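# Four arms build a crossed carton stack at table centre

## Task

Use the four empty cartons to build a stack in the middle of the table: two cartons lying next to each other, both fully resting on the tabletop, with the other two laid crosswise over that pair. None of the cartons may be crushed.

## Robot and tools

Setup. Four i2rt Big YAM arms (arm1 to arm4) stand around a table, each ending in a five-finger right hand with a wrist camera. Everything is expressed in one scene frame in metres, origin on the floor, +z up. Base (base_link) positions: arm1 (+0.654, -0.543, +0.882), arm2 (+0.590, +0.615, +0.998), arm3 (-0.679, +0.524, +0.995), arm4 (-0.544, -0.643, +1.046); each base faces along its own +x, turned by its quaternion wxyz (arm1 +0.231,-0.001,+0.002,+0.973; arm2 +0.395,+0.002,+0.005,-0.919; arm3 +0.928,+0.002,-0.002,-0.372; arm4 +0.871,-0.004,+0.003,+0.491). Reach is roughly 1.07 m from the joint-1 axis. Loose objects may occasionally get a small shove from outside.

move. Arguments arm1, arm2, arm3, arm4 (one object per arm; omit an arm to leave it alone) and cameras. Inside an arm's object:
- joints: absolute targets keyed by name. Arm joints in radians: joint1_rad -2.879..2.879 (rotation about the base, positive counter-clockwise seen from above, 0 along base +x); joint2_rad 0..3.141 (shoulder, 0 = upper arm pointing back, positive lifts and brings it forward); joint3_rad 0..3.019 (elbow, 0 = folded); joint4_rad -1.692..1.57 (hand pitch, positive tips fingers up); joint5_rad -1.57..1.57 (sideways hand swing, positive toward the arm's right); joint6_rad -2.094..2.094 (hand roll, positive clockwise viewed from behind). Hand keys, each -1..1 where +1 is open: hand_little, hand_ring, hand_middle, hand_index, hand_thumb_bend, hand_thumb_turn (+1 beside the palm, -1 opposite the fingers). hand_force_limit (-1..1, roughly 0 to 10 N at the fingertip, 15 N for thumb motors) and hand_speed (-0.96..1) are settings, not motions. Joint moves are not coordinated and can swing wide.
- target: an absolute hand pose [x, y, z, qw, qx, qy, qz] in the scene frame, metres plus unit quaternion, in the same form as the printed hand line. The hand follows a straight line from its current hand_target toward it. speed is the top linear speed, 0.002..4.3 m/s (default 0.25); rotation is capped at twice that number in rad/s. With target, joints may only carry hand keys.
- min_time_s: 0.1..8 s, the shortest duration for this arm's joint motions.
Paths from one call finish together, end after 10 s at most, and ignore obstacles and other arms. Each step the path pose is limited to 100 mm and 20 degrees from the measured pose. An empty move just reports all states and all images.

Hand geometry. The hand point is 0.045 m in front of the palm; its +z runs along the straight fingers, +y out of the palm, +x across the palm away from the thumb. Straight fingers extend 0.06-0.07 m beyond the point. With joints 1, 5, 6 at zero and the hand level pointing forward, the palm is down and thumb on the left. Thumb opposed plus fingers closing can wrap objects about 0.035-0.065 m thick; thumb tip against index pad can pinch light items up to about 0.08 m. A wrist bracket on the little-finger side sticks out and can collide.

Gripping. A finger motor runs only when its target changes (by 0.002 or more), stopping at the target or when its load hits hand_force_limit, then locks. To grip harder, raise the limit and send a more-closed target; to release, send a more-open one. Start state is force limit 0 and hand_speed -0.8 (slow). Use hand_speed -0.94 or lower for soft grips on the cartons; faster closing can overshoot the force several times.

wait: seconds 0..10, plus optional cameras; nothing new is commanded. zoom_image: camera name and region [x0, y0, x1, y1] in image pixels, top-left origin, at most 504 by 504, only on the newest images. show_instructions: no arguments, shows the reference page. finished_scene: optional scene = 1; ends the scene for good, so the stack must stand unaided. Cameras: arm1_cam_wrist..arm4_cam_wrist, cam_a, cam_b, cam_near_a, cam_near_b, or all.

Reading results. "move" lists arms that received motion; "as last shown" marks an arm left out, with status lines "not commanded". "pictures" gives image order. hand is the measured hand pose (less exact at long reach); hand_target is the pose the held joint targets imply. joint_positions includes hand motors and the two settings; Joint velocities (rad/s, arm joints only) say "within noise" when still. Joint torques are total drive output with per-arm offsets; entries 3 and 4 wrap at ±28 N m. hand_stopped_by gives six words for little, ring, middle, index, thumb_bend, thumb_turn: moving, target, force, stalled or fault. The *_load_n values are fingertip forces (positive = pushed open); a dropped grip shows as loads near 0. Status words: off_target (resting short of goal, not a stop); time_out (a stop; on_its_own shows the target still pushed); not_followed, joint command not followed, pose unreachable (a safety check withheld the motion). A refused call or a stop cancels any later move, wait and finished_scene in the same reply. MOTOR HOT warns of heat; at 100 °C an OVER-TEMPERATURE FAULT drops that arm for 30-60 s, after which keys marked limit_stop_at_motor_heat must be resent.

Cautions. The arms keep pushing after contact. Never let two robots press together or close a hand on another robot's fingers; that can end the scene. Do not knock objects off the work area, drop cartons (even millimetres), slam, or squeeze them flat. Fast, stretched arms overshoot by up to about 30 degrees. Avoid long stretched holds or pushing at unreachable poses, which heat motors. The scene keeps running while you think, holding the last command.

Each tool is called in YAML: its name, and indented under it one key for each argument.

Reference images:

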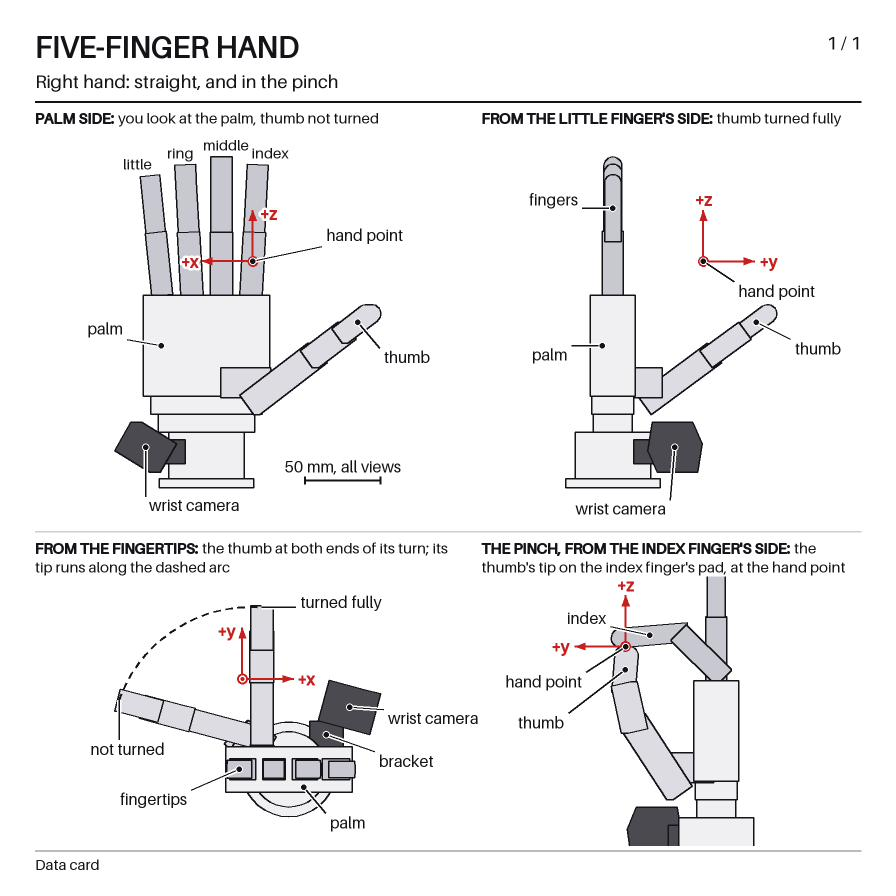

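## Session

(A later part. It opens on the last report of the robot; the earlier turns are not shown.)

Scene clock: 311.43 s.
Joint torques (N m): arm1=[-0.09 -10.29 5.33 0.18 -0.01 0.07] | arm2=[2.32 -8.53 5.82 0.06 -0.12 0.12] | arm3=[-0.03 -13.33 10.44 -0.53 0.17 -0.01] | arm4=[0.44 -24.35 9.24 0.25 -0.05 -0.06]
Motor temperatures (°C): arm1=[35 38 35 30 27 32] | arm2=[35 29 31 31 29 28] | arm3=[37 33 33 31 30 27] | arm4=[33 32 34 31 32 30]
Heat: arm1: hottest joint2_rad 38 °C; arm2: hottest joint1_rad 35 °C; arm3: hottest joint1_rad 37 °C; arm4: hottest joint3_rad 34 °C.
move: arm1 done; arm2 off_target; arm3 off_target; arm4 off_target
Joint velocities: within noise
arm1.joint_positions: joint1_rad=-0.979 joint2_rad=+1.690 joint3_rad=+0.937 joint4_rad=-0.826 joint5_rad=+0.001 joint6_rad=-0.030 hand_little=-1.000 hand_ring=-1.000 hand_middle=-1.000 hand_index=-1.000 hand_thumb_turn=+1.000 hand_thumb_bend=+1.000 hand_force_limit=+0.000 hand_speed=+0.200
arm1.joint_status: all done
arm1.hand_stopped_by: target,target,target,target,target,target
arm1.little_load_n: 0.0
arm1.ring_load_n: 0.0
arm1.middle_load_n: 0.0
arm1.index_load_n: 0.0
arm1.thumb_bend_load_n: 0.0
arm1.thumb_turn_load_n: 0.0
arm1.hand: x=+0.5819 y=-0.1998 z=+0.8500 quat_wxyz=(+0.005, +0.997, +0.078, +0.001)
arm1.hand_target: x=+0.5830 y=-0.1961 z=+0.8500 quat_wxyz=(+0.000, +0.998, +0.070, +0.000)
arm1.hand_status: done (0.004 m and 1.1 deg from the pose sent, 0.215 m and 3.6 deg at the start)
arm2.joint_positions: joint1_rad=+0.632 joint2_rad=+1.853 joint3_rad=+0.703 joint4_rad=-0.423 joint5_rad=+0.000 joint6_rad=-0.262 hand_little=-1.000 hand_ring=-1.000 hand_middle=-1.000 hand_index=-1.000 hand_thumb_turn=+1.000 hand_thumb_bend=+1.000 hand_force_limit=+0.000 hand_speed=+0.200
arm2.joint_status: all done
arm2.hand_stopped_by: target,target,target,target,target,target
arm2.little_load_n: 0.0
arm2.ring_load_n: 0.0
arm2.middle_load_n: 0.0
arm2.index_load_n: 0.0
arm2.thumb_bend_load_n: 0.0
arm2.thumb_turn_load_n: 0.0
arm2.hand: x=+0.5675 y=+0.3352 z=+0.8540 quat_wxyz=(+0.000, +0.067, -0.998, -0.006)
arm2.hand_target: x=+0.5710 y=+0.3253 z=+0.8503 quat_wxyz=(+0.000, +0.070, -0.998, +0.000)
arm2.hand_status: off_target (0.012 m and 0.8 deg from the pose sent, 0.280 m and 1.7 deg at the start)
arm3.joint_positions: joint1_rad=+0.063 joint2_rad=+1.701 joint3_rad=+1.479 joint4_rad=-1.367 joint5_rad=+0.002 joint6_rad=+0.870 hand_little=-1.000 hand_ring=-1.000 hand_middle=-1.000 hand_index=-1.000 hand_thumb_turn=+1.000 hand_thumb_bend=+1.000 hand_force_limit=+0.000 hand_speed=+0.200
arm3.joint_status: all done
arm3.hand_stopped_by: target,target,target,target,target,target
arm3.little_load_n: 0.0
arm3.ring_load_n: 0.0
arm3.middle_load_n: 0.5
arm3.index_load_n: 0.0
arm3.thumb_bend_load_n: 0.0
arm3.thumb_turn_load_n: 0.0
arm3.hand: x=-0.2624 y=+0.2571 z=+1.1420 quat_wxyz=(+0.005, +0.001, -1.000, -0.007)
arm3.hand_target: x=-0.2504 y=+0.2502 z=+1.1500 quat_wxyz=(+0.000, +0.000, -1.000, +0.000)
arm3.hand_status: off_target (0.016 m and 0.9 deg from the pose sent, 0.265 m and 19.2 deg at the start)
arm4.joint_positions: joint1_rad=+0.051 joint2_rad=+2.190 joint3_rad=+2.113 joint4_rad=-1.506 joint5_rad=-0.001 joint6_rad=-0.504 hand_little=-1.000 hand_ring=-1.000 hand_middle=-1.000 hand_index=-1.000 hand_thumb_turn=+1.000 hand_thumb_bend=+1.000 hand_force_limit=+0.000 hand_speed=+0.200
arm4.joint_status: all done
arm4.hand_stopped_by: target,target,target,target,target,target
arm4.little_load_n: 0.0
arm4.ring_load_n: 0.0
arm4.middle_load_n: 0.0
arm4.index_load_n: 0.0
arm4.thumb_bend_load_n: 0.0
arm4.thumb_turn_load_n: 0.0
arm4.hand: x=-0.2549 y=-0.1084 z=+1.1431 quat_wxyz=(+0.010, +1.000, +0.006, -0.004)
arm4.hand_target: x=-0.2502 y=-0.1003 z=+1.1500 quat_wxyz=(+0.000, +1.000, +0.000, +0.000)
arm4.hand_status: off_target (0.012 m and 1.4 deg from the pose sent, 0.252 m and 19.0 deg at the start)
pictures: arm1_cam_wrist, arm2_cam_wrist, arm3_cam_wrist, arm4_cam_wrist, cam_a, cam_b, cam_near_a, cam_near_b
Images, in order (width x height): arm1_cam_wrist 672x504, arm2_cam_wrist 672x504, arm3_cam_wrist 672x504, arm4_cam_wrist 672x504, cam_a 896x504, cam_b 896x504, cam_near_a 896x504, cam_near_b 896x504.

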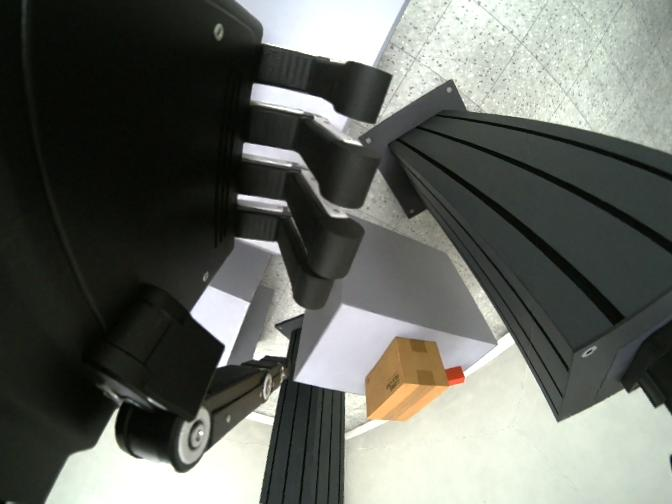

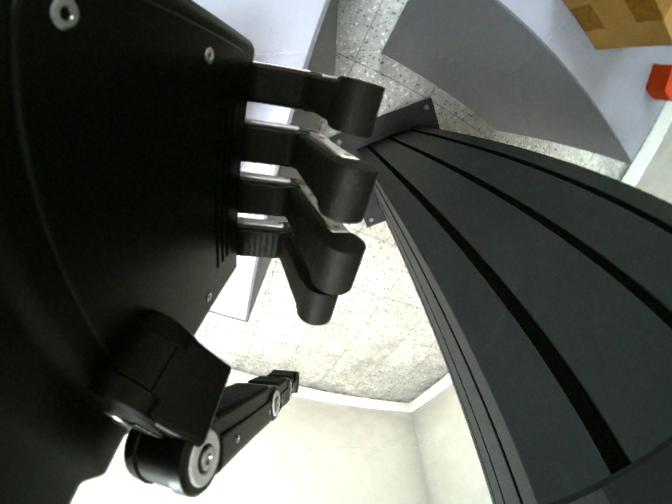

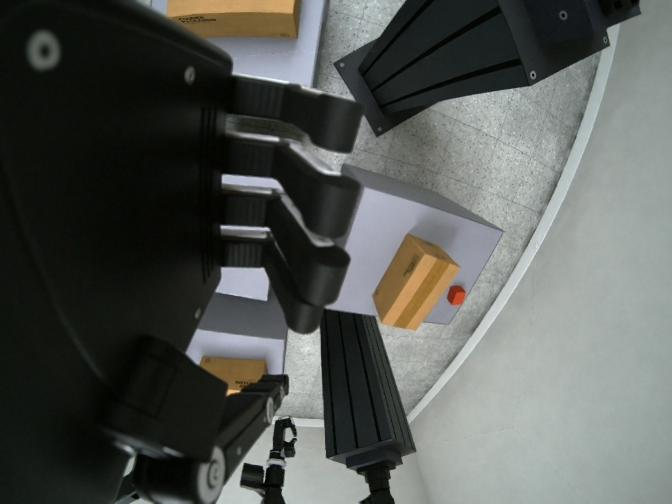

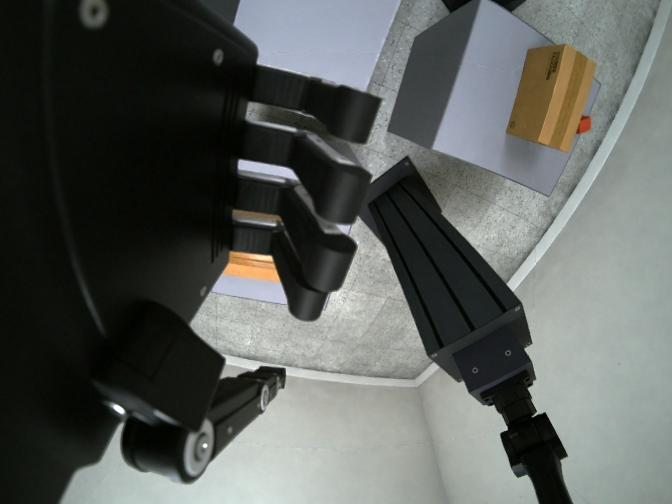

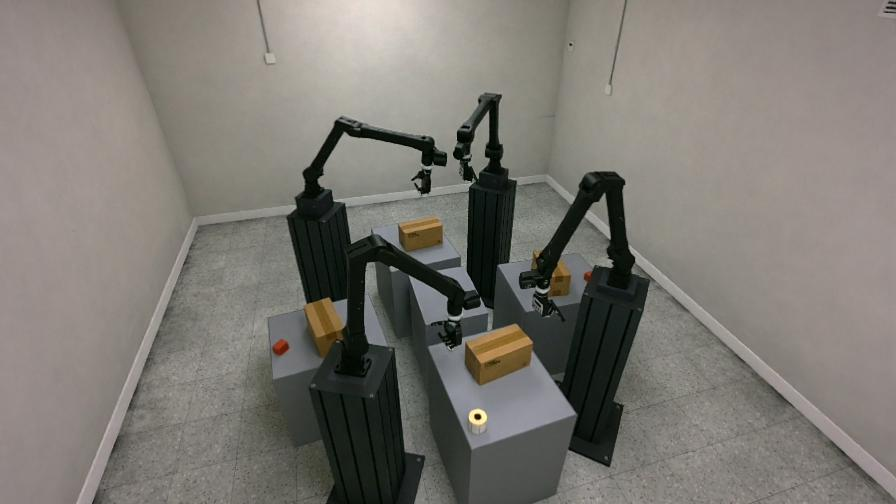

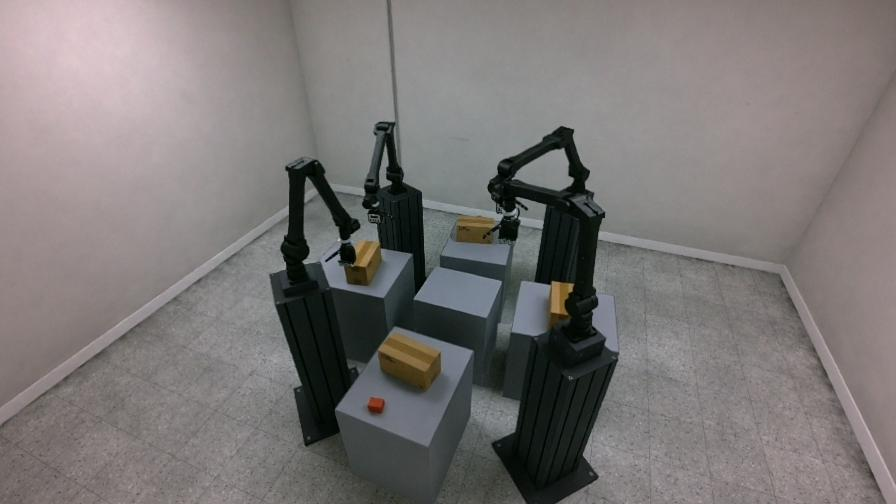

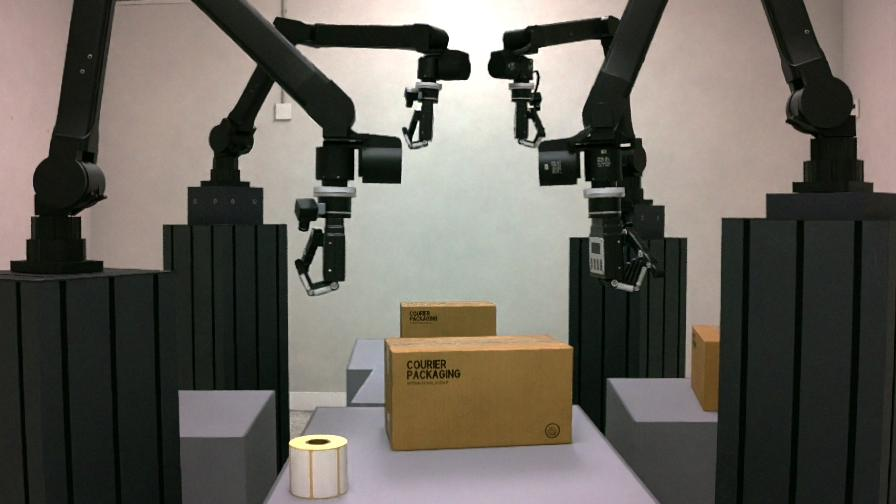

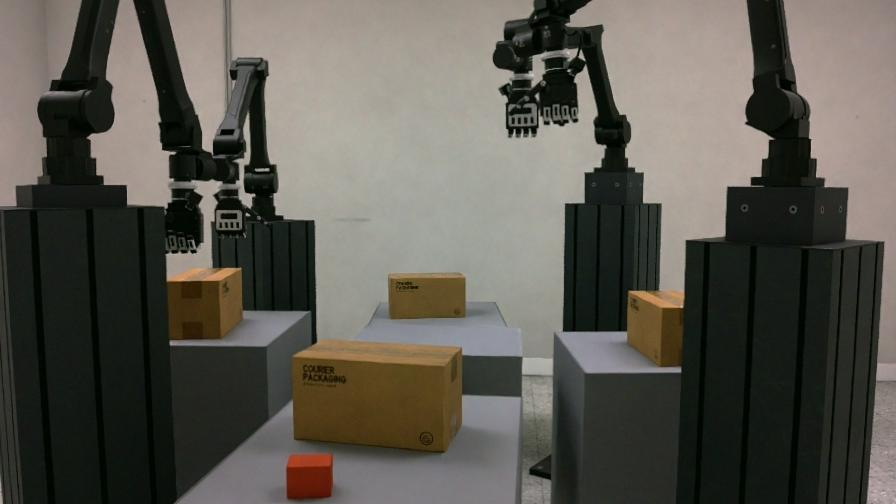

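move:
  arm1: {"target":[0.576,-0.166,0.65,0,0.99725,0.0741,0],"speed":0.15}
  arm2: {"target":[0.565,0.312,0.65,0,-0.0741,0.99725,0],"speed":0.15}
  arm4: {"target":[0.05,-0.08,1.12,0,1,0,0],"speed":0.3}
  cameras: ["arm4_cam_wrist","cam_near_a","cam_a","cam_b"]

zoom_image:
  camera: "cam_near_a"
  region: [270, 120, 690, 504]

zoom_image:
  camera: "arm4_cam_wrist"
  region: [200, 0, 672, 504]

Scene clock: 343.90 s.
Joint torques (N m): arm1=[0.79 -12.98 4.05 0.08 -0.01 0.1] | arm2=[1.26 -11.34 0.73 0.29 -0.16 -0.1] | arm3=[-0.09 -13.45 10.43 -0.59 0.17 -0.01] | arm4=[1.38 -28.98 9.94 1.68 0.15 -0.21]
Motor temperatures (°C): arm1=[35 39 33 30 27 32] | arm2=[35 29 30 31 29 28] | arm3=[37 34 37 30 30 27] | arm4=[33 35 35 31 32 30]
Heat: arm1: hottest joint2_rad 39 °C; arm2: hottest joint1_rad 35 °C; arm3: hottest joint1_rad 37 °C; arm4: hottest joint2_rad 35 °C.
move: arm1 off_target; arm2 done; arm4 off_target
Joint velocities: within noise
arm1.joint_positions: joint1_rad=-0.979 joint2_rad=+2.211 joint3_rad=+1.001 joint4_rad=-0.385 joint5_rad=+0.001 joint6_rad=-0.029 hand_little=-1.000 hand_ring=-1.000 hand_middle=-1.000 hand_index=-1.000 hand_thumb_turn=+1.000 hand_thumb_bend=+1.000 hand_force_limit=+0.000 hand_speed=+0.200
arm1.joint_status: not commanded
arm1.hand_stopped_by: target,target,target,target,target,target
arm1.little_load_n: 0.0
arm1.ring_load_n: 0.0
arm1.middle_load_n: 0.0
arm1.index_load_n: 0.0
arm1.thumb_bend_load_n: 0.0
arm1.thumb_turn_load_n: 0.0
arm1.hand: x=+0.5796 y=-0.1810 z=+0.6498 quat_wxyz=(+0.014, +0.997, +0.078, +0.002)
arm1.hand_target: x=+0.5760 y=-0.1663 z=+0.6503 quat_wxyz=(+0.000, +0.997, +0.074, +0.000)
arm1.hand_status: off_target (0.015 m and 1.7 deg from the pose sent, 0.203 m and 0.8 deg at the start)
arm2.joint_positions: joint1_rad=+0.632 joint2_rad=+2.473 joint3_rad=+0.932 joint4_rad=-0.018 joint5_rad=+0.000 joint6_rad=-0.264 hand_little=-1.000 hand_ring=-1.000 hand_middle=-1.000 hand_index=-1.000 hand_thumb_turn=+1.000 hand_thumb_bend=+1.000 hand_force_limit=+0.000 hand_speed=+0.200
arm2.joint_status: not commanded
arm2.hand_stopped_by: target,target,target,target,target,target
arm2.little_load_n: 0.0
arm2.ring_load_n: 0.0
arm2.middle_load_n: 0.0
arm2.index_load_n: 0.0
arm2.thumb_bend_load_n: 0.0
arm2.thumb_turn_load_n: 0.0
arm2.hand: x=+0.5637 y=+0.3100 z=+0.6563 quat_wxyz=(+0.001, +0.068, -0.998, +0.000)
arm2.hand_target: x=+0.5650 y=+0.3121 z=+0.6502 quat_wxyz=(+0.000, +0.074, -0.997, +0.000)
arm2.hand_status: done (0.007 m and 0.7 deg from the pose sent, 0.205 m and 1.1 deg at the start)
arm3: as last shown
arm3.joint_positions: joint1_rad=+0.063 joint2_rad=+1.701 joint3_rad=+1.479 joint4_rad=-1.367 joint5_rad=+0.002 joint6_rad=+0.871 hand_little=-1.000 hand_ring=-1.000 hand_middle=-1.000 hand_index=-1.000 hand_thumb_turn=+1.000 hand_thumb_bend=+1.000 hand_force_limit=+0.000 hand_speed=+0.200
arm3.hand: x=-0.2624 y=+0.2571 z=+1.1420 quat_wxyz=(+0.005, +0.000, -1.000, -0.007)
arm4.joint_positions: joint1_rad=-0.247 joint2_rad=+2.647 joint3_rad=+2.890 joint4_rad=-1.405 joint5_rad=-0.008 joint6_rad=-0.805 hand_little=-1.000 hand_ring=-1.000 hand_middle=-1.000 hand_index=-1.000 hand_thumb_turn=+1.000 hand_thumb_bend=+1.000 hand_force_limit=+0.000 hand_speed=+0.200
arm4.joint_status: not commanded
arm4.hand_stopped_by: target,target,target,target,target,target
arm4.little_load_n: 0.0
arm4.ring_load_n: 0.0
arm4.middle_load_n: 0.0
arm4.index_load_n: 0.0
arm4.thumb_bend_load_n: 0.0
arm4.thumb_turn_load_n: 0.0
arm4.hand: x=+0.0435 y=-0.0903 z=+1.1096 quat_wxyz=(-0.139, +0.980, +0.009, +0.141)
arm4.hand_target: x=+0.0485 y=-0.0812 z=+1.1199 quat_wxyz=(-0.153, +0.976, +0.016, +0.157)
arm4.hand_status: off_target (0.016 m and 22.9 deg from the pose sent, 0.307 m and 1.4 deg at the start; pose on its path clipped on 26 of 72 steps; a joint's target at an end of its range on 49 of 72 steps)
pictures: arm4_cam_wrist, cam_a, cam_b, cam_near_a
Images, in order (width x height): arm4_cam_wrist 672x504, cam_a 896x504, cam_b 896x504, cam_near_a 896x504.

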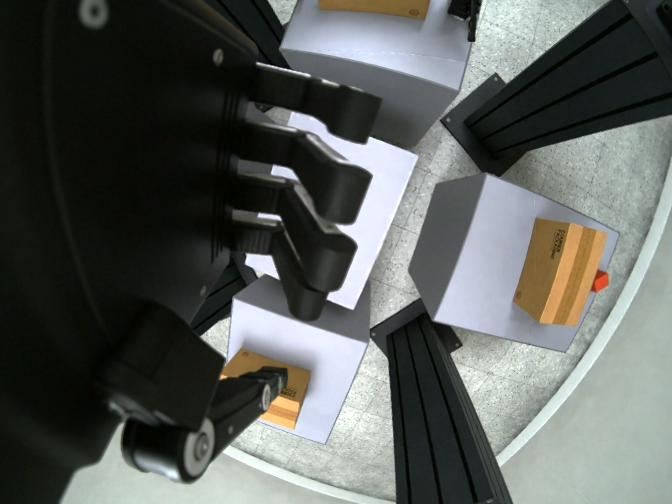

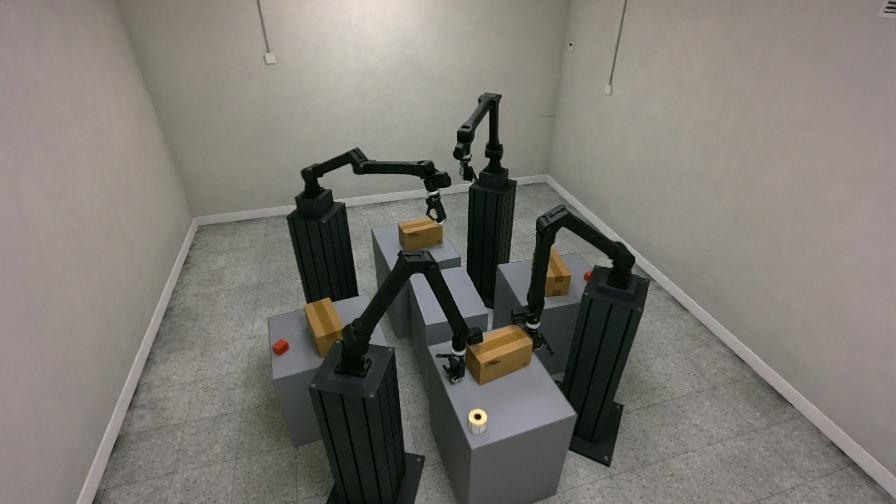

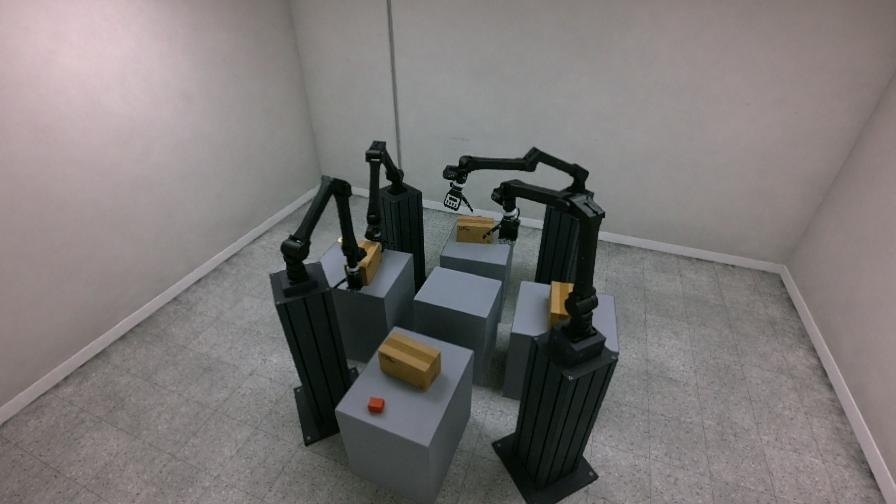

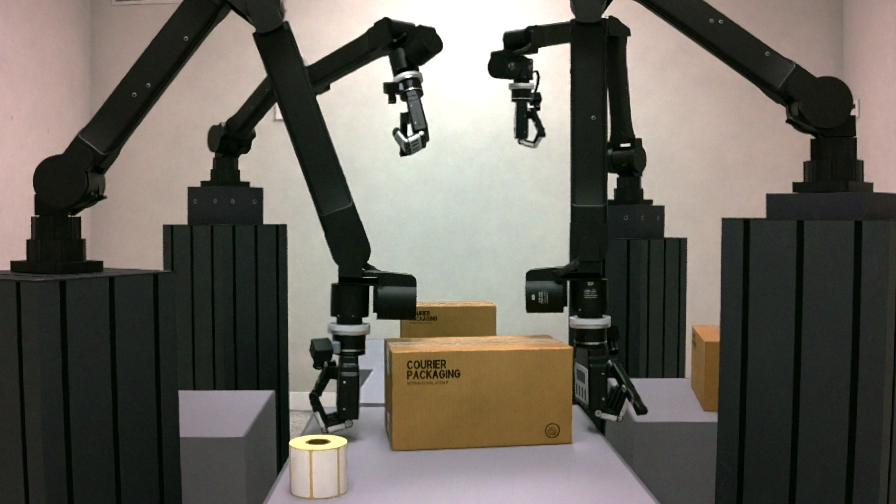

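Scaled by 1.200 from the camera's image (finer frame: 1280x720).

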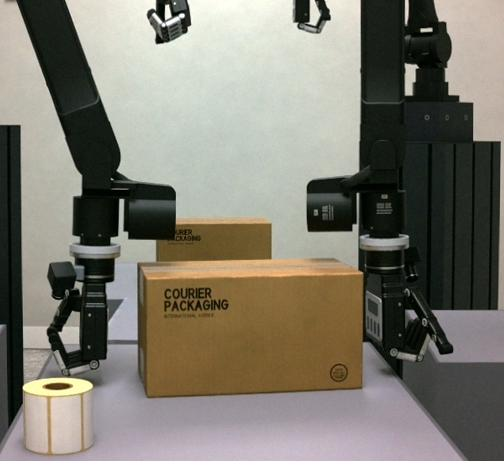

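Scaled by 1.000.

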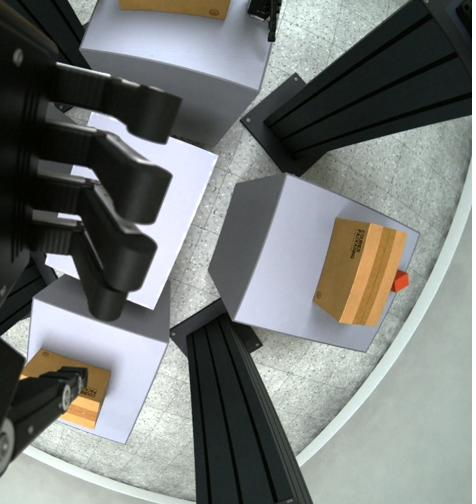

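move:
  arm1: {"target":[0.569,-0.121,0.65,-0.010,0.99725,0.0741,0],"speed":0.06}
  arm2: {"target":[0.5686,0.288,0.645,0,-0.0741,0.99725,0],"speed":0.06}
  arm4: {"target":[-0.38,-0.30,1.10,0,0.988,0.156,0],"speed":0.25}
  cameras: ["cam_near_a"]

zoom_image:
  camera: "cam_near_a"
  region: [290, 280, 670, 504]

Scene clock: 357.30 s.
Joint torques (N m): arm1=[1.08 -13.68 5.55 -0.25 0.03 0.09] | arm2=[1.79 -12.1 1.91 -0.53 -0.07 0.03] | arm3=[-0.21 -13.33 10.41 -0.57 0.17 -0.01] | arm4=[0.97 -15.79 5.86 0.24 0.05 -0.09]
Motor temperatures (°C): arm1=[35 39 33 30 27 32] | arm2=[35 29 29 30 29 28] | arm3=[37 34 38 30 30 27] | arm4=[32 35 36 31 32 30]
Heat: arm1: hottest joint2_rad 39 °C; arm2: hottest joint1_rad 35 °C; arm3: hottest joint3_rad 38 °C; arm4: hottest joint3_rad 36 °C.
move: arm1 off_target; arm2 done; arm4 done
Joint velocities: within noise
arm1.joint_positions: joint1_rad=-0.979 joint2_rad=+2.248 joint3_rad=+1.113 joint4_rad=-0.438 joint5_rad=+0.001 joint6_rad=-0.027 hand_little=-1.000 hand_ring=-1.000 hand_middle=-1.000 hand_index=-1.000 hand_thumb_turn=+1.000 hand_thumb_bend=+1.000 hand_force_limit=+0.000 hand_speed=+0.200
arm1.joint_status: not commanded
arm1.hand_stopped_by: target,target,target,target,target,target
arm1.little_load_n: 0.0
arm1.ring_load_n: 0.5
arm1.middle_load_n: 0.0
arm1.index_load_n: 0.0
arm1.thumb_bend_load_n: 0.0
arm1.thumb_turn_load_n: 0.0
arm1.hand: x=+0.5742 y=-0.1396 z=+0.6487 quat_wxyz=(+0.003, +0.997, +0.076, +0.001)
arm1.hand_target: x=+0.5690 y=-0.1214 z=+0.6505 quat_wxyz=(-0.010, +0.997, +0.074, +0.000)
arm1.hand_status: off_target (0.019 m and 1.5 deg from the pose sent, 0.061 m and 2.8 deg at the start)
arm2.joint_positions: joint1_rad=+0.639 joint2_rad=+2.487 joint3_rad=+0.993 joint4_rad=-0.052 joint5_rad=+0.000 joint6_rad=-0.262 hand_little=-1.000 hand_ring=-1.000 hand_middle=-1.000 hand_index=-1.000 hand_thumb_turn=+1.000 hand_thumb_bend=+1.000 hand_force_limit=+0.000 hand_speed=+0.200
arm2.joint_status: not commanded
arm2.hand_stopped_by: target,target,target,target,target,target
arm2.little_load_n: 0.0
arm2.ring_load_n: 0.0
arm2.middle_load_n: 0.0
arm2.index_load_n: 0.0
arm2.thumb_bend_load_n: 0.0
arm2.thumb_turn_load_n: 0.0
arm2.hand: x=+0.5630 y=+0.2862 z=+0.6513 quat_wxyz=(+0.002, +0.071, -0.997, +0.007)
arm2.hand_target: x=+0.5685 y=+0.2883 z=+0.6452 quat_wxyz=(+0.000, +0.074, -0.997, +0.000)
arm2.hand_status: done (0.009 m and 0.9 deg from the pose sent, 0.025 m and 0.7 deg at the start)
arm3: as last shown
arm3.middle_load_n: 0.0
arm4.joint_positions: joint1_rad=+0.137 joint2_rad=+1.627 joint3_rad=+1.121 joint4_rad=-1.064 joint5_rad=-0.001 joint6_rad=-0.727 hand_little=-1.000 hand_ring=-1.000 hand_middle=-1.000 hand_index=-1.000 hand_thumb_turn=+1.000 hand_thumb_bend=+1.000 hand_force_limit=+0.000 hand_speed=+0.200
arm4.joint_status: not commanded
arm4.hand_stopped_by: target,target,target,target,target,target
arm4.little_load_n: 0.0
arm4.ring_load_n: 0.0
arm4.middle_load_n: 0.5
arm4.index_load_n: 0.0
arm4.thumb_bend_load_n: 0.0
arm4.thumb_turn_load_n: 0.0
arm4.hand: x=-0.3781 y=-0.3005 z=+1.0938 quat_wxyz=(+0.004, +0.987, +0.159, -0.002)
arm4.hand_target: x=-0.3800 y=-0.3000 z=+1.0999 quat_wxyz=(+0.000, +0.988, +0.156, +0.000)
arm4.hand_status: done (0.007 m and 0.7 deg from the pose sent, 0.473 m and 28.4 deg at the start)
Images, in order (width x height): cam_near_a 896x504.

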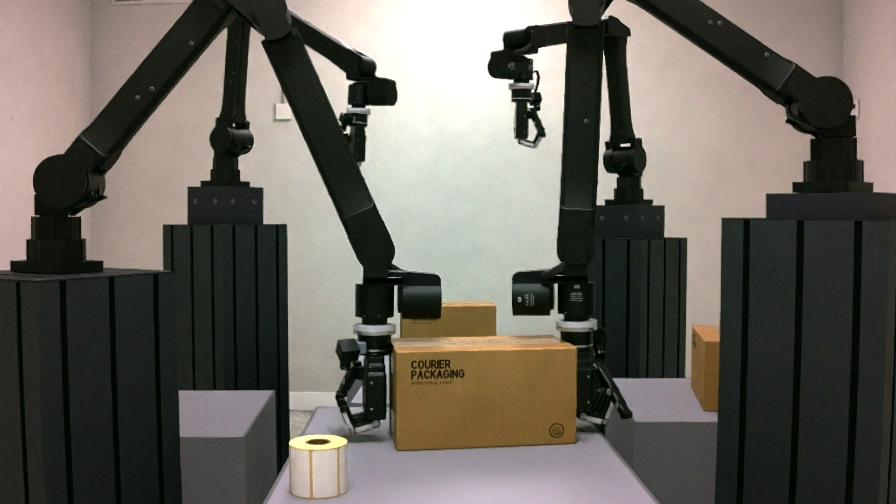

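Scaled by 1.326 from the camera's image (finer frame: 1280x720).

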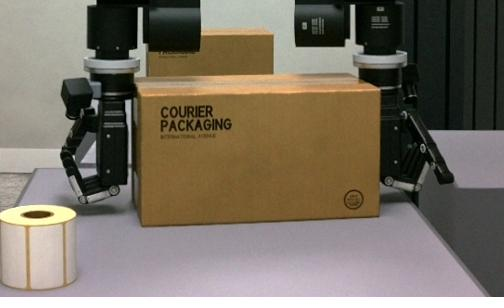

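move:
  arm1: {"target":[0.5680,-0.114,0.65,-0.010,0.99725,0.0741,0],"speed":0.05}
  arm2: {"target":[0.5686,0.281,0.645,0,-0.0741,0.99725,0],"speed":0.05}
  cameras: ["cam_near_a"]

zoom_image:
  camera: "cam_near_a"
  region: [290, 280, 670, 504]

Scene clock: 365.43 s.
Joint torques (N m): arm1=[0.91 -13.86 6.32 -0.14 0.03 0.1] | arm2=[2.61 -12.86 2.84 -0.42 -0.11 0.07] | arm3=[-0.09 -13.39 10.4 -0.54 0.17 -0.01] | arm4=[1.14 -16.03 5.79 0.27 0.01 -0.02]
Motor temperatures (°C): arm1=[35 39 33 30 27 32] | arm2=[35 29 29 30 29 28] | arm3=[37 34 39 30 30 27] | arm4=[32 35 36 31 32 30]
Heat: arm1: hottest joint2_rad 39 °C; arm2: hottest joint1_rad 35 °C; arm3: hottest joint3_rad 39 °C; arm4: hottest joint3_rad 36 °C.
move: arm1 off_target; arm2 done
Joint velocities: within noise
arm1.joint_positions: joint1_rad=-0.979 joint2_rad=+2.256 joint3_rad=+1.124 joint4_rad=-0.458 joint5_rad=+0.001 joint6_rad=-0.026 hand_little=-1.000 hand_ring=-1.000 hand_middle=-1.000 hand_index=-1.000 hand_thumb_turn=+1.000 hand_thumb_bend=+1.000 hand_force_limit=+0.000 hand_speed=+0.200
arm1.joint_status: not commanded
arm1.hand_stopped_by: target,target,target,target,target,target
arm1.little_load_n: 0.0
arm1.ring_load_n: 0.0
arm1.middle_load_n: 0.0
arm1.index_load_n: 0.0
arm1.thumb_bend_load_n: 0.0
arm1.thumb_turn_load_n: 0.0
arm1.hand: x=+0.5744 y=-0.1413 z=+0.6479 quat_wxyz=(+0.012, +0.997, +0.076, +0.002)
arm1.hand_target: x=+0.5680 y=-0.1146 z=+0.6511 quat_wxyz=(-0.010, +0.997, +0.074, +0.000)
arm1.hand_status: off_target (0.028 m and 2.5 deg from the pose sent, 0.026 m and 1.5 deg at the start)
arm2.joint_positions: joint1_rad=+0.639 joint2_rad=+2.490 joint3_rad=+1.002 joint4_rad=-0.073 joint5_rad=+0.000 joint6_rad=-0.262 hand_little=-1.000 hand_ring=-1.000 hand_middle=-1.000 hand_index=-1.000 hand_thumb_turn=+1.000 hand_thumb_bend=+1.000 hand_force_limit=+0.000 hand_speed=+0.200
arm2.joint_status: not commanded
arm2.hand_stopped_by: target,target,target,target,target,target
arm2.little_load_n: 0.0
arm2.ring_load_n: 0.0
arm2.middle_load_n: 0.0
arm2.index_load_n: 0.0
arm2.thumb_bend_load_n: 0.0
arm2.thumb_turn_load_n: 0.0
arm2.hand: x=+0.5632 y=+0.2873 z=+0.6513 quat_wxyz=(+0.001, +0.070, -0.998, +0.000)
arm2.hand_target: x=+0.5685 y=+0.2811 z=+0.6453 quat_wxyz=(+0.000, +0.074, -0.997, +0.000)
arm2.hand_status: done (0.010 m and 0.5 deg from the pose sent, 0.010 m and 0.9 deg at the start)
arm3, arm4: as last shown
arm4.middle_load_n: 0.0
arm4.hand: x=-0.3782 y=-0.3005 z=+1.0938 quat_wxyz=(+0.004, +0.987, +0.159, -0.002)
Images, in order (width x height): cam_near_a 896x504.

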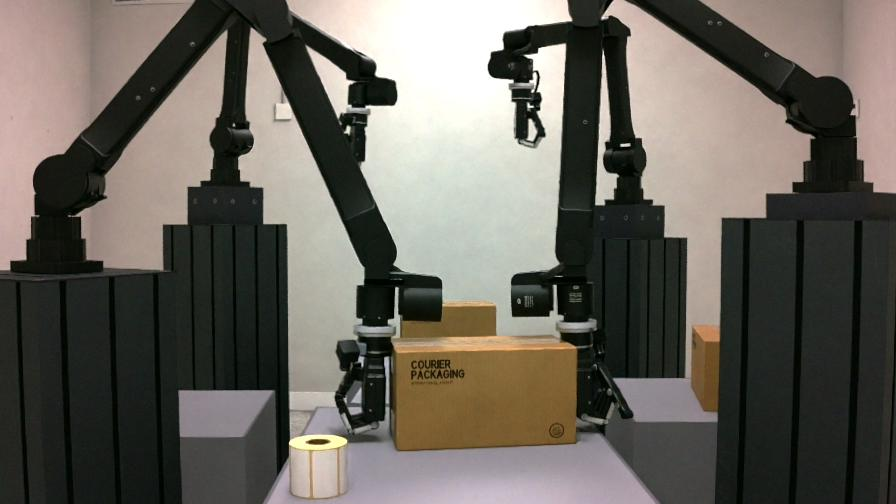

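Scaled by 1.326 from the camera's image (finer frame: 1280x720).

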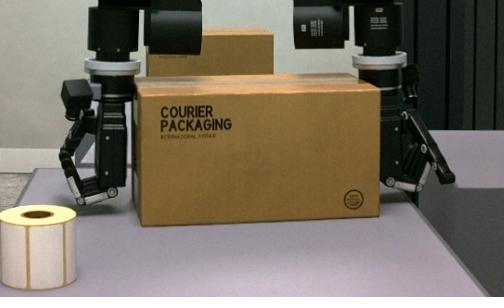

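move:
  arm1: {"target":[0.5668,-0.106,0.65,-0.010,0.99725,0.0741,0],"speed":0.05}
  arm2: {"target":[0.5698,0.273,0.645,0,-0.0741,0.99725,0],"speed":0.05}

move:
  arm1: {"target":[0.5668,-0.106,0.70,-0.010,0.99725,0.0741,0],"speed":0.05}
  arm2: {"target":[0.5698,0.273,0.695,0,-0.0741,0.99725,0],"speed":0.05}
  cameras: ["cam_near_a"]

zoom_image:
  camera: "cam_near_a"
  region: [290, 280, 670, 504]

Scene clock: 372.63 s.
Joint torques (N m): arm1=[0.67 -13.92 7.28 0.1 0.01 0.09] | arm2=[2.67 -12.57 3.88 -0.32 -0.16 0.06] | arm3=[-0.15 -13.45 10.41 -0.55 0.19 -0.02] | arm4=[1.32 -16.32 5.78 0.31 0.05 -0.01]
Motor temperatures (°C): arm1=[35 39 32 30 27 32] | arm2=[35 29 29 30 28 28] | arm3=[37 35 39 30 30 27] | arm4=[32 35 35 30 32 29]
Heat: arm1: hottest joint2_rad 39 °C; arm2: hottest joint1_rad 35 °C; arm3: hottest joint3_rad 39 °C; arm4: hottest joint2_rad 35 °C.
move: arm1 off_target; arm2 off_target
Joint velocities: within noise
arm1.joint_positions: joint1_rad=-0.979 joint2_rad=+2.265 joint3_rad=+1.135 joint4_rad=-0.481 joint5_rad=+0.001 joint6_rad=-0.026 hand_little=-1.000 hand_ring=-1.000 hand_middle=-1.000 hand_index=-1.000 hand_thumb_turn=+1.000 hand_thumb_bend=+1.000 hand_force_limit=+0.000 hand_speed=+0.200
arm1.joint_status: not commanded
arm1.hand_stopped_by: target,target,target,target,target,target
arm1.little_load_n: 0.0
arm1.ring_load_n: 0.5
arm1.middle_load_n: 0.0
arm1.index_load_n: 0.0
arm1.thumb_bend_load_n: -0.5
arm1.thumb_turn_load_n: 0.0
arm1.hand: x=+0.5746 y=-0.1433 z=+0.6474 quat_wxyz=(+0.022, +0.997, +0.076, +0.002)
arm1.hand_target: x=+0.5669 y=-0.1070 z=+0.6518 quat_wxyz=(-0.010, +0.997, +0.074, +0.000)
arm1.hand_status: off_target (0.038 m and 3.6 deg from the pose sent, 0.036 m and 2.5 deg at the start)
arm2.joint_positions: joint1_rad=+0.639 joint2_rad=+2.493 joint3_rad=+1.012 joint4_rad=-0.096 joint5_rad=+0.000 joint6_rad=-0.256 hand_little=-1.000 hand_ring=-1.000 hand_middle=-1.000 hand_index=-1.000 hand_thumb_turn=+1.000 hand_thumb_bend=+1.000 hand_force_limit=+0.000 hand_speed=+0.200
arm2.joint_status: not commanded
arm2.hand_stopped_by: target,target,target,target,target,target
arm2.little_load_n: 0.5
arm2.ring_load_n: 0.0
arm2.middle_load_n: 0.0
arm2.index_load_n: 0.0
arm2.thumb_bend_load_n: 0.0
arm2.thumb_turn_load_n: 0.0
arm2.hand: x=+0.5640 y=+0.2890 z=+0.6515 quat_wxyz=(-0.001, +0.068, -0.998, -0.009)
arm2.hand_target: x=+0.5698 y=+0.2733 z=+0.6456 quat_wxyz=(+0.000, +0.074, -0.997, +0.000)
arm2.hand_status: off_target (0.018 m and 1.3 deg from the pose sent, 0.017 m and 0.4 deg at the start)
arm3, arm4: as last shown
pictures: none

Scene clock: 374.20 s.
Joint torques (N m): arm1=[0.97 -16.67 5.91 -0.02 0.01 0.09] | arm2=[2.61 -15.68 2.78 -0.4 -0.12 0.01] | arm3=[-0.15 -13.39 10.47 -0.58 0.17 -0.01] | arm4=[1.08 -15.85 5.85 0.28 0.06 -0.02]
Motor temperatures (°C): arm1=[35 39 32 30 27 32] | arm2=[35 29 29 30 28 28] | arm3=[37 35 39 30 30 27] | arm4=[32 35 35 30 32 29]
Heat: arm1: hottest joint2_rad 39 °C; arm2: hottest joint1_rad 35 °C; arm3: hottest joint3_rad 39 °C; arm4: hottest joint2_rad 35 °C.
move: arm1 off_target; arm2 off_target
Joint velocities: within noise
arm1.joint_positions: joint1_rad=-0.979 joint2_rad=+2.190 joint3_rad=+1.139 joint4_rad=-0.569 joint5_rad=+0.001 joint6_rad=-0.026 hand_little=-1.000 hand_ring=-1.000 hand_middle=-1.000 hand_index=-1.000 hand_thumb_turn=+1.000 hand_thumb_bend=+1.000 hand_force_limit=+0.000 hand_speed=+0.200
arm1.joint_status: not commanded
arm1.hand_stopped_by: target,target,target,target,target,target
arm1.little_load_n: 0.0
arm1.ring_load_n: 0.0
arm1.middle_load_n: 0.0
arm1.index_load_n: 0.0
arm1.thumb_bend_load_n: 0.0
arm1.thumb_turn_load_n: 0.0
arm1.hand: x=+0.5740 y=-0.1383 z=+0.6831 quat_wxyz=(+0.026, +0.997, +0.076, +0.002)
arm1.hand_target: x=+0.5668 y=-0.1068 z=+0.7008 quat_wxyz=(-0.010, +0.997, +0.074, +0.000)
arm1.hand_status: off_target (0.037 m and 4.2 deg from the pose sent, 0.065 m and 3.6 deg at the start)
arm2.joint_positions: joint1_rad=+0.642 joint2_rad=+2.402 joint3_rad=+0.959 joint4_rad=-0.168 joint5_rad=+0.000 joint6_rad=-0.256 hand_little=-1.000 hand_ring=-1.000 hand_middle=-1.000 hand_index=-1.000 hand_thumb_turn=+1.000 hand_thumb_bend=+1.000 hand_force_limit=+0.000 hand_speed=+0.200
arm2.joint_status: not commanded
arm2.hand_stopped_by: target,target,target,target,target,target
arm2.little_load_n: 0.0
arm2.ring_load_n: 0.0
arm2.middle_load_n: 0.0
arm2.index_load_n: 0.5
arm2.thumb_bend_load_n: 0.0
arm2.thumb_turn_load_n: 0.0
arm2.hand: x=+0.5664 y=+0.2999 z=+0.6863 quat_wxyz=(-0.004, +0.069, -0.997, -0.025)
arm2.hand_target: x=+0.5698 y=+0.2733 z=+0.6953 quat_wxyz=(+0.000, +0.074, -0.997, +0.000)
arm2.hand_status: off_target (0.028 m and 3.0 deg from the pose sent, 0.047 m and 1.3 deg at the start)
arm3, arm4: as last shown
arm4.index_load_n: 0.5
Images, in order (width x height): cam_near_a 896x504.

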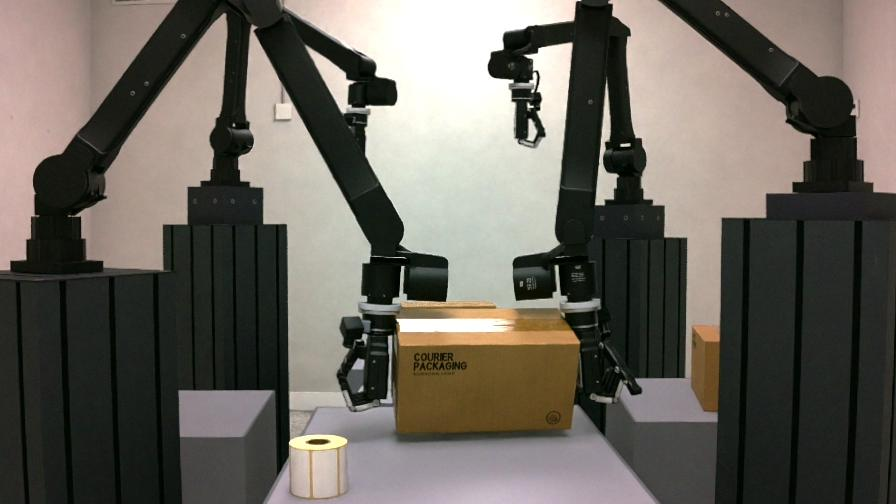

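Scaled by 1.326 from the camera's image (finer frame: 1280x720).

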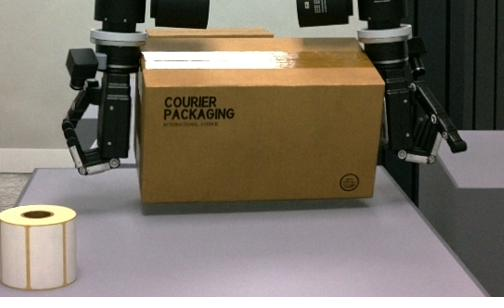

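move:
  arm1: {"target":[0.5668,-0.106,0.651,-0.010,0.99725,0.0741,0],"speed":0.04}
  arm2: {"target":[0.5698,0.273,0.646,0,-0.0741,0.99725,0],"speed":0.04}
  cameras: ["cam_near_a"]

zoom_image:
  camera: "cam_near_a"
  region: [290, 280, 670, 504]

Scene clock: 389.10 s.
Joint torques (N m): arm1=[0.26 -12.92 7.02 0.75 0.12 0.09] | arm2=[2.55 -11.58 4.86 0.54 -0.19 0.03] | arm3=[-0.15 -13.51 10.43 -0.59 0.17 -0.01] | arm4=[1.03 -15.91 5.85 0.38 0.03 -0.01]
Motor temperatures (°C): arm1=[35 40 32 30 27 32] | arm2=[35 30 29 30 28 28] | arm3=[37 35 39 30 30 27] | arm4=[32 34 35 30 32 29]
Heat: arm1: hottest joint2_rad 40 °C; arm2: hottest joint1_rad 35 °C; arm3: hottest joint3_rad 39 °C; arm4: hottest joint3_rad 35 °C.
move: arm1 off_target; arm2 off_target
Joint velocities: within noise
arm1.joint_positions: joint1_rad=-0.971 joint2_rad=+2.248 joint3_rad=+1.141 joint4_rad=-0.501 joint5_rad=-0.001 joint6_rad=-0.026 hand_little=-1.000 hand_ring=-1.000 hand_middle=-1.000 hand_index=-1.000 hand_thumb_turn=+1.000 hand_thumb_bend=+1.000 hand_force_limit=+0.000 hand_speed=+0.200
arm1.joint_status: not commanded
arm1.hand_stopped_by: target,target,target,target,target,target
arm1.little_load_n: 0.0
arm1.ring_load_n: 0.0
arm1.middle_load_n: 0.0
arm1.index_load_n: 0.0
arm1.thumb_bend_load_n: 0.0
arm1.thumb_turn_load_n: 0.0
arm1.hand: x=+0.5706 y=-0.1402 z=+0.6558 quat_wxyz=(+0.021, +0.997, +0.080, +0.001)
arm1.hand_target: x=+0.5671 y=-0.1070 z=+0.6529 quat_wxyz=(-0.010, +0.997, +0.074, +0.000)
arm1.hand_status: off_target (0.035 m and 3.6 deg from the pose sent, 0.046 m and 4.2 deg at the start)
arm2.joint_positions: joint1_rad=+0.642 joint2_rad=+2.476 joint3_rad=+0.997 joint4_rad=-0.127 joint5_rad=+0.002 joint6_rad=-0.249 hand_little=-1.000 hand_ring=-1.000 hand_middle=-1.000 hand_index=-1.000 hand_thumb_turn=+1.000 hand_thumb_bend=+1.000 hand_force_limit=+0.000 hand_speed=+0.200
arm2.joint_status: not commanded
arm2.hand_stopped_by: target,target,target,target,target,target
arm2.little_load_n: 0.5
arm2.ring_load_n: 0.0
arm2.middle_load_n: 0.0
arm2.index_load_n: 0.0
arm2.thumb_bend_load_n: 0.0
arm2.thumb_turn_load_n: 0.0
arm2.hand: x=+0.5661 y=+0.2977 z=+0.6598 quat_wxyz=(-0.002, +0.066, -0.998, -0.023)
arm2.hand_target: x=+0.5698 y=+0.2735 z=+0.6477 quat_wxyz=(+0.000, +0.074, -0.997, +0.000)
arm2.hand_status: off_target (0.029 m and 2.8 deg from the pose sent, 0.049 m and 3.0 deg at the start)
arm3, arm4: as last shown
arm4.index_load_n: 0.0
Images, in order (width x height): cam_near_a 896x504.

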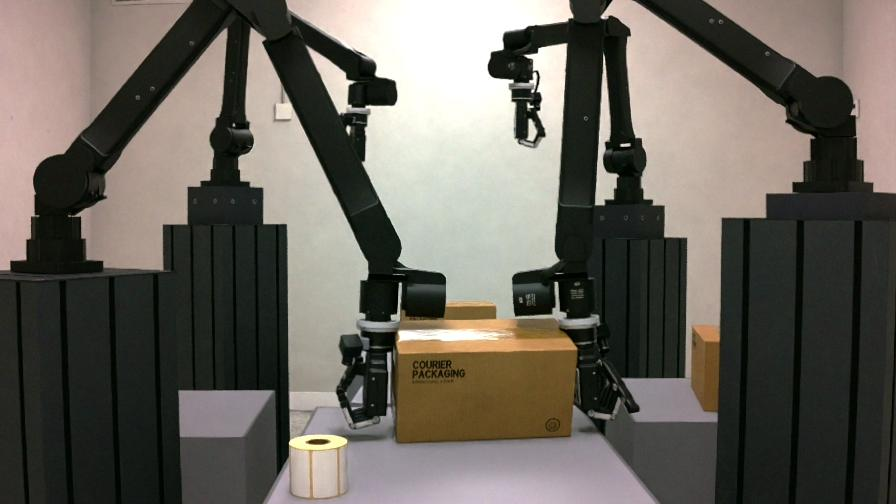

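Scaled by 1.326 from the camera's image (finer frame: 1280x720).

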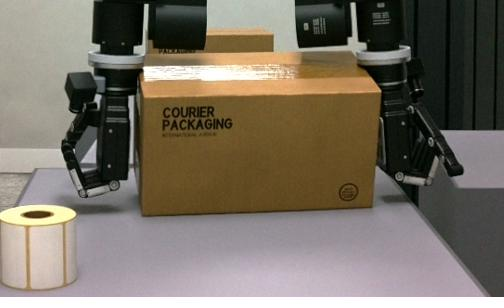

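move:
  arm1: {"target":[0.5668,-0.107,0.638,-0.012,0.99725,0.0741,0],"speed":0.03}
  arm2: {"target":[0.5698,0.274,0.633,0,-0.0741,0.99725,0],"speed":0.03}
  cameras: ["cam_near_a"]

zoom_image:
  camera: "cam_near_a"
  region: [290, 280, 670, 504]

Scene clock: 393.10 s.
Joint torques (N m): arm1=[-0.5 -11.81 6.95 0.95 0.23 0.08] | arm2=[3.19 -10.05 5.57 0.7 -0.33 -0.08] | arm3=[-0.15 -13.33 10.43 -0.58 0.17 -0.02] | arm4=[1.2 -16.15 5.82 0.32 0.03 -0.03]
Motor temperatures (°C): arm1=[35 40 32 30 27 32] | arm2=[35 30 29 30 28 28] | arm3=[37 35 40 30 30 27] | arm4=[32 34 35 30 32 29]
Heat: arm1: hottest joint2_rad 40 °C; arm2: hottest joint1_rad 35 °C; arm3: hottest joint3_rad 40 °C; arm4: hottest joint3_rad 35 °C.
move: arm1 off_target; arm2 off_target
Joint velocities: within noise
arm1.joint_positions: joint1_rad=-0.961 joint2_rad=+2.262 joint3_rad=+1.141 joint4_rad=-0.478 joint5_rad=-0.004 joint6_rad=-0.026 hand_little=-1.000 hand_ring=-1.000 hand_middle=-1.000 hand_index=-1.000 hand_thumb_turn=+1.000 hand_thumb_bend=+1.000 hand_force_limit=+0.000 hand_speed=+0.200
arm1.joint_status: not commanded
arm1.hand_stopped_by: target,target,target,target,target,target
arm1.little_load_n: 0.0
arm1.ring_load_n: 0.0
arm1.middle_load_n: 0.0
arm1.index_load_n: 0.0
arm1.thumb_bend_load_n: 0.0
arm1.thumb_turn_load_n: 0.0
arm1.hand: x=+0.5657 y=-0.1399 z=+0.6489 quat_wxyz=(+0.016, +0.996, +0.085, -0.001)
arm1.hand_target: x=+0.5673 y=-0.1082 z=+0.6400 quat_wxyz=(-0.012, +0.997, +0.074, +0.000)
arm1.hand_status: off_target (0.035 m and 3.5 deg from the pose sent, 0.038 m and 3.8 deg at the start)
arm2.joint_positions: joint1_rad=+0.641 joint2_rad=+2.494 joint3_rad=+1.006 joint4_rad=-0.111 joint5_rad=+0.006 joint6_rad=-0.244 hand_little=-1.000 hand_ring=-1.000 hand_middle=-1.000 hand_index=-1.000 hand_thumb_turn=+1.000 hand_thumb_bend=+1.000 hand_force_limit=+0.000 hand_speed=+0.200
arm2.joint_status: not commanded
arm2.hand_stopped_by: target,target,target,target,target,target
arm2.little_load_n: 0.0
arm2.ring_load_n: 0.0
arm2.middle_load_n: 0.0
arm2.index_load_n: 0.0
arm2.thumb_bend_load_n: 0.0
arm2.thumb_turn_load_n: 0.0
arm2.hand: x=+0.5651 y=+0.2967 z=+0.6526 quat_wxyz=(+0.000, +0.063, -0.998, -0.020)
arm2.hand_target: x=+0.5698 y=+0.2749 z=+0.6351 quat_wxyz=(+0.000, +0.074, -0.997, +0.000)
arm2.hand_status: off_target (0.030 m and 2.6 deg from the pose sent, 0.036 m and 2.8 deg at the start)
arm3, arm4: as last shown
arm3.ring_load_n: 0.5
arm3.index_load_n: 0.5
arm4.little_load_n: 0.5
Images, in order (width x height): cam_near_a 896x504.

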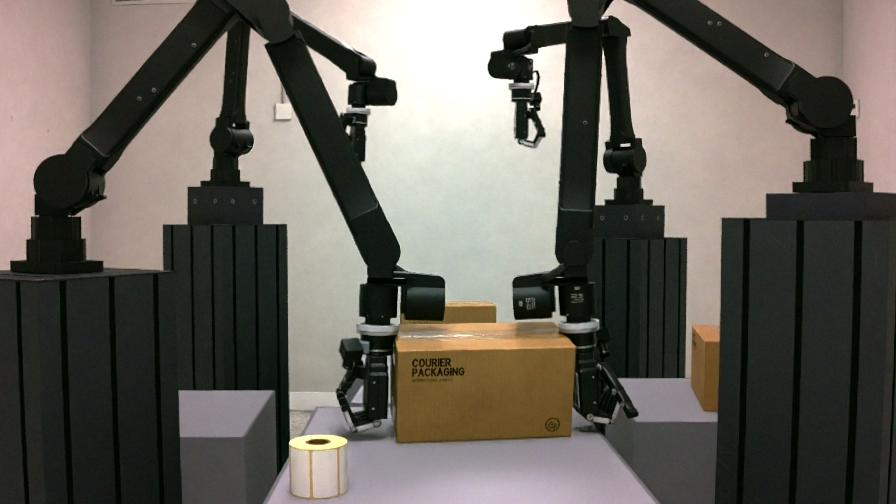

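Scaled by 1.326 from the camera's image (finer frame: 1280x720).

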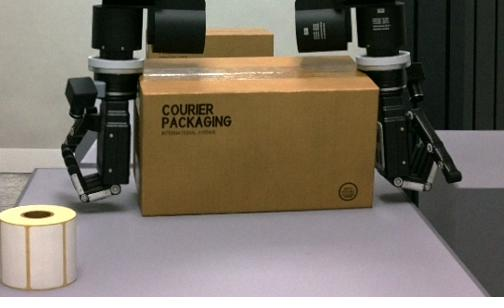

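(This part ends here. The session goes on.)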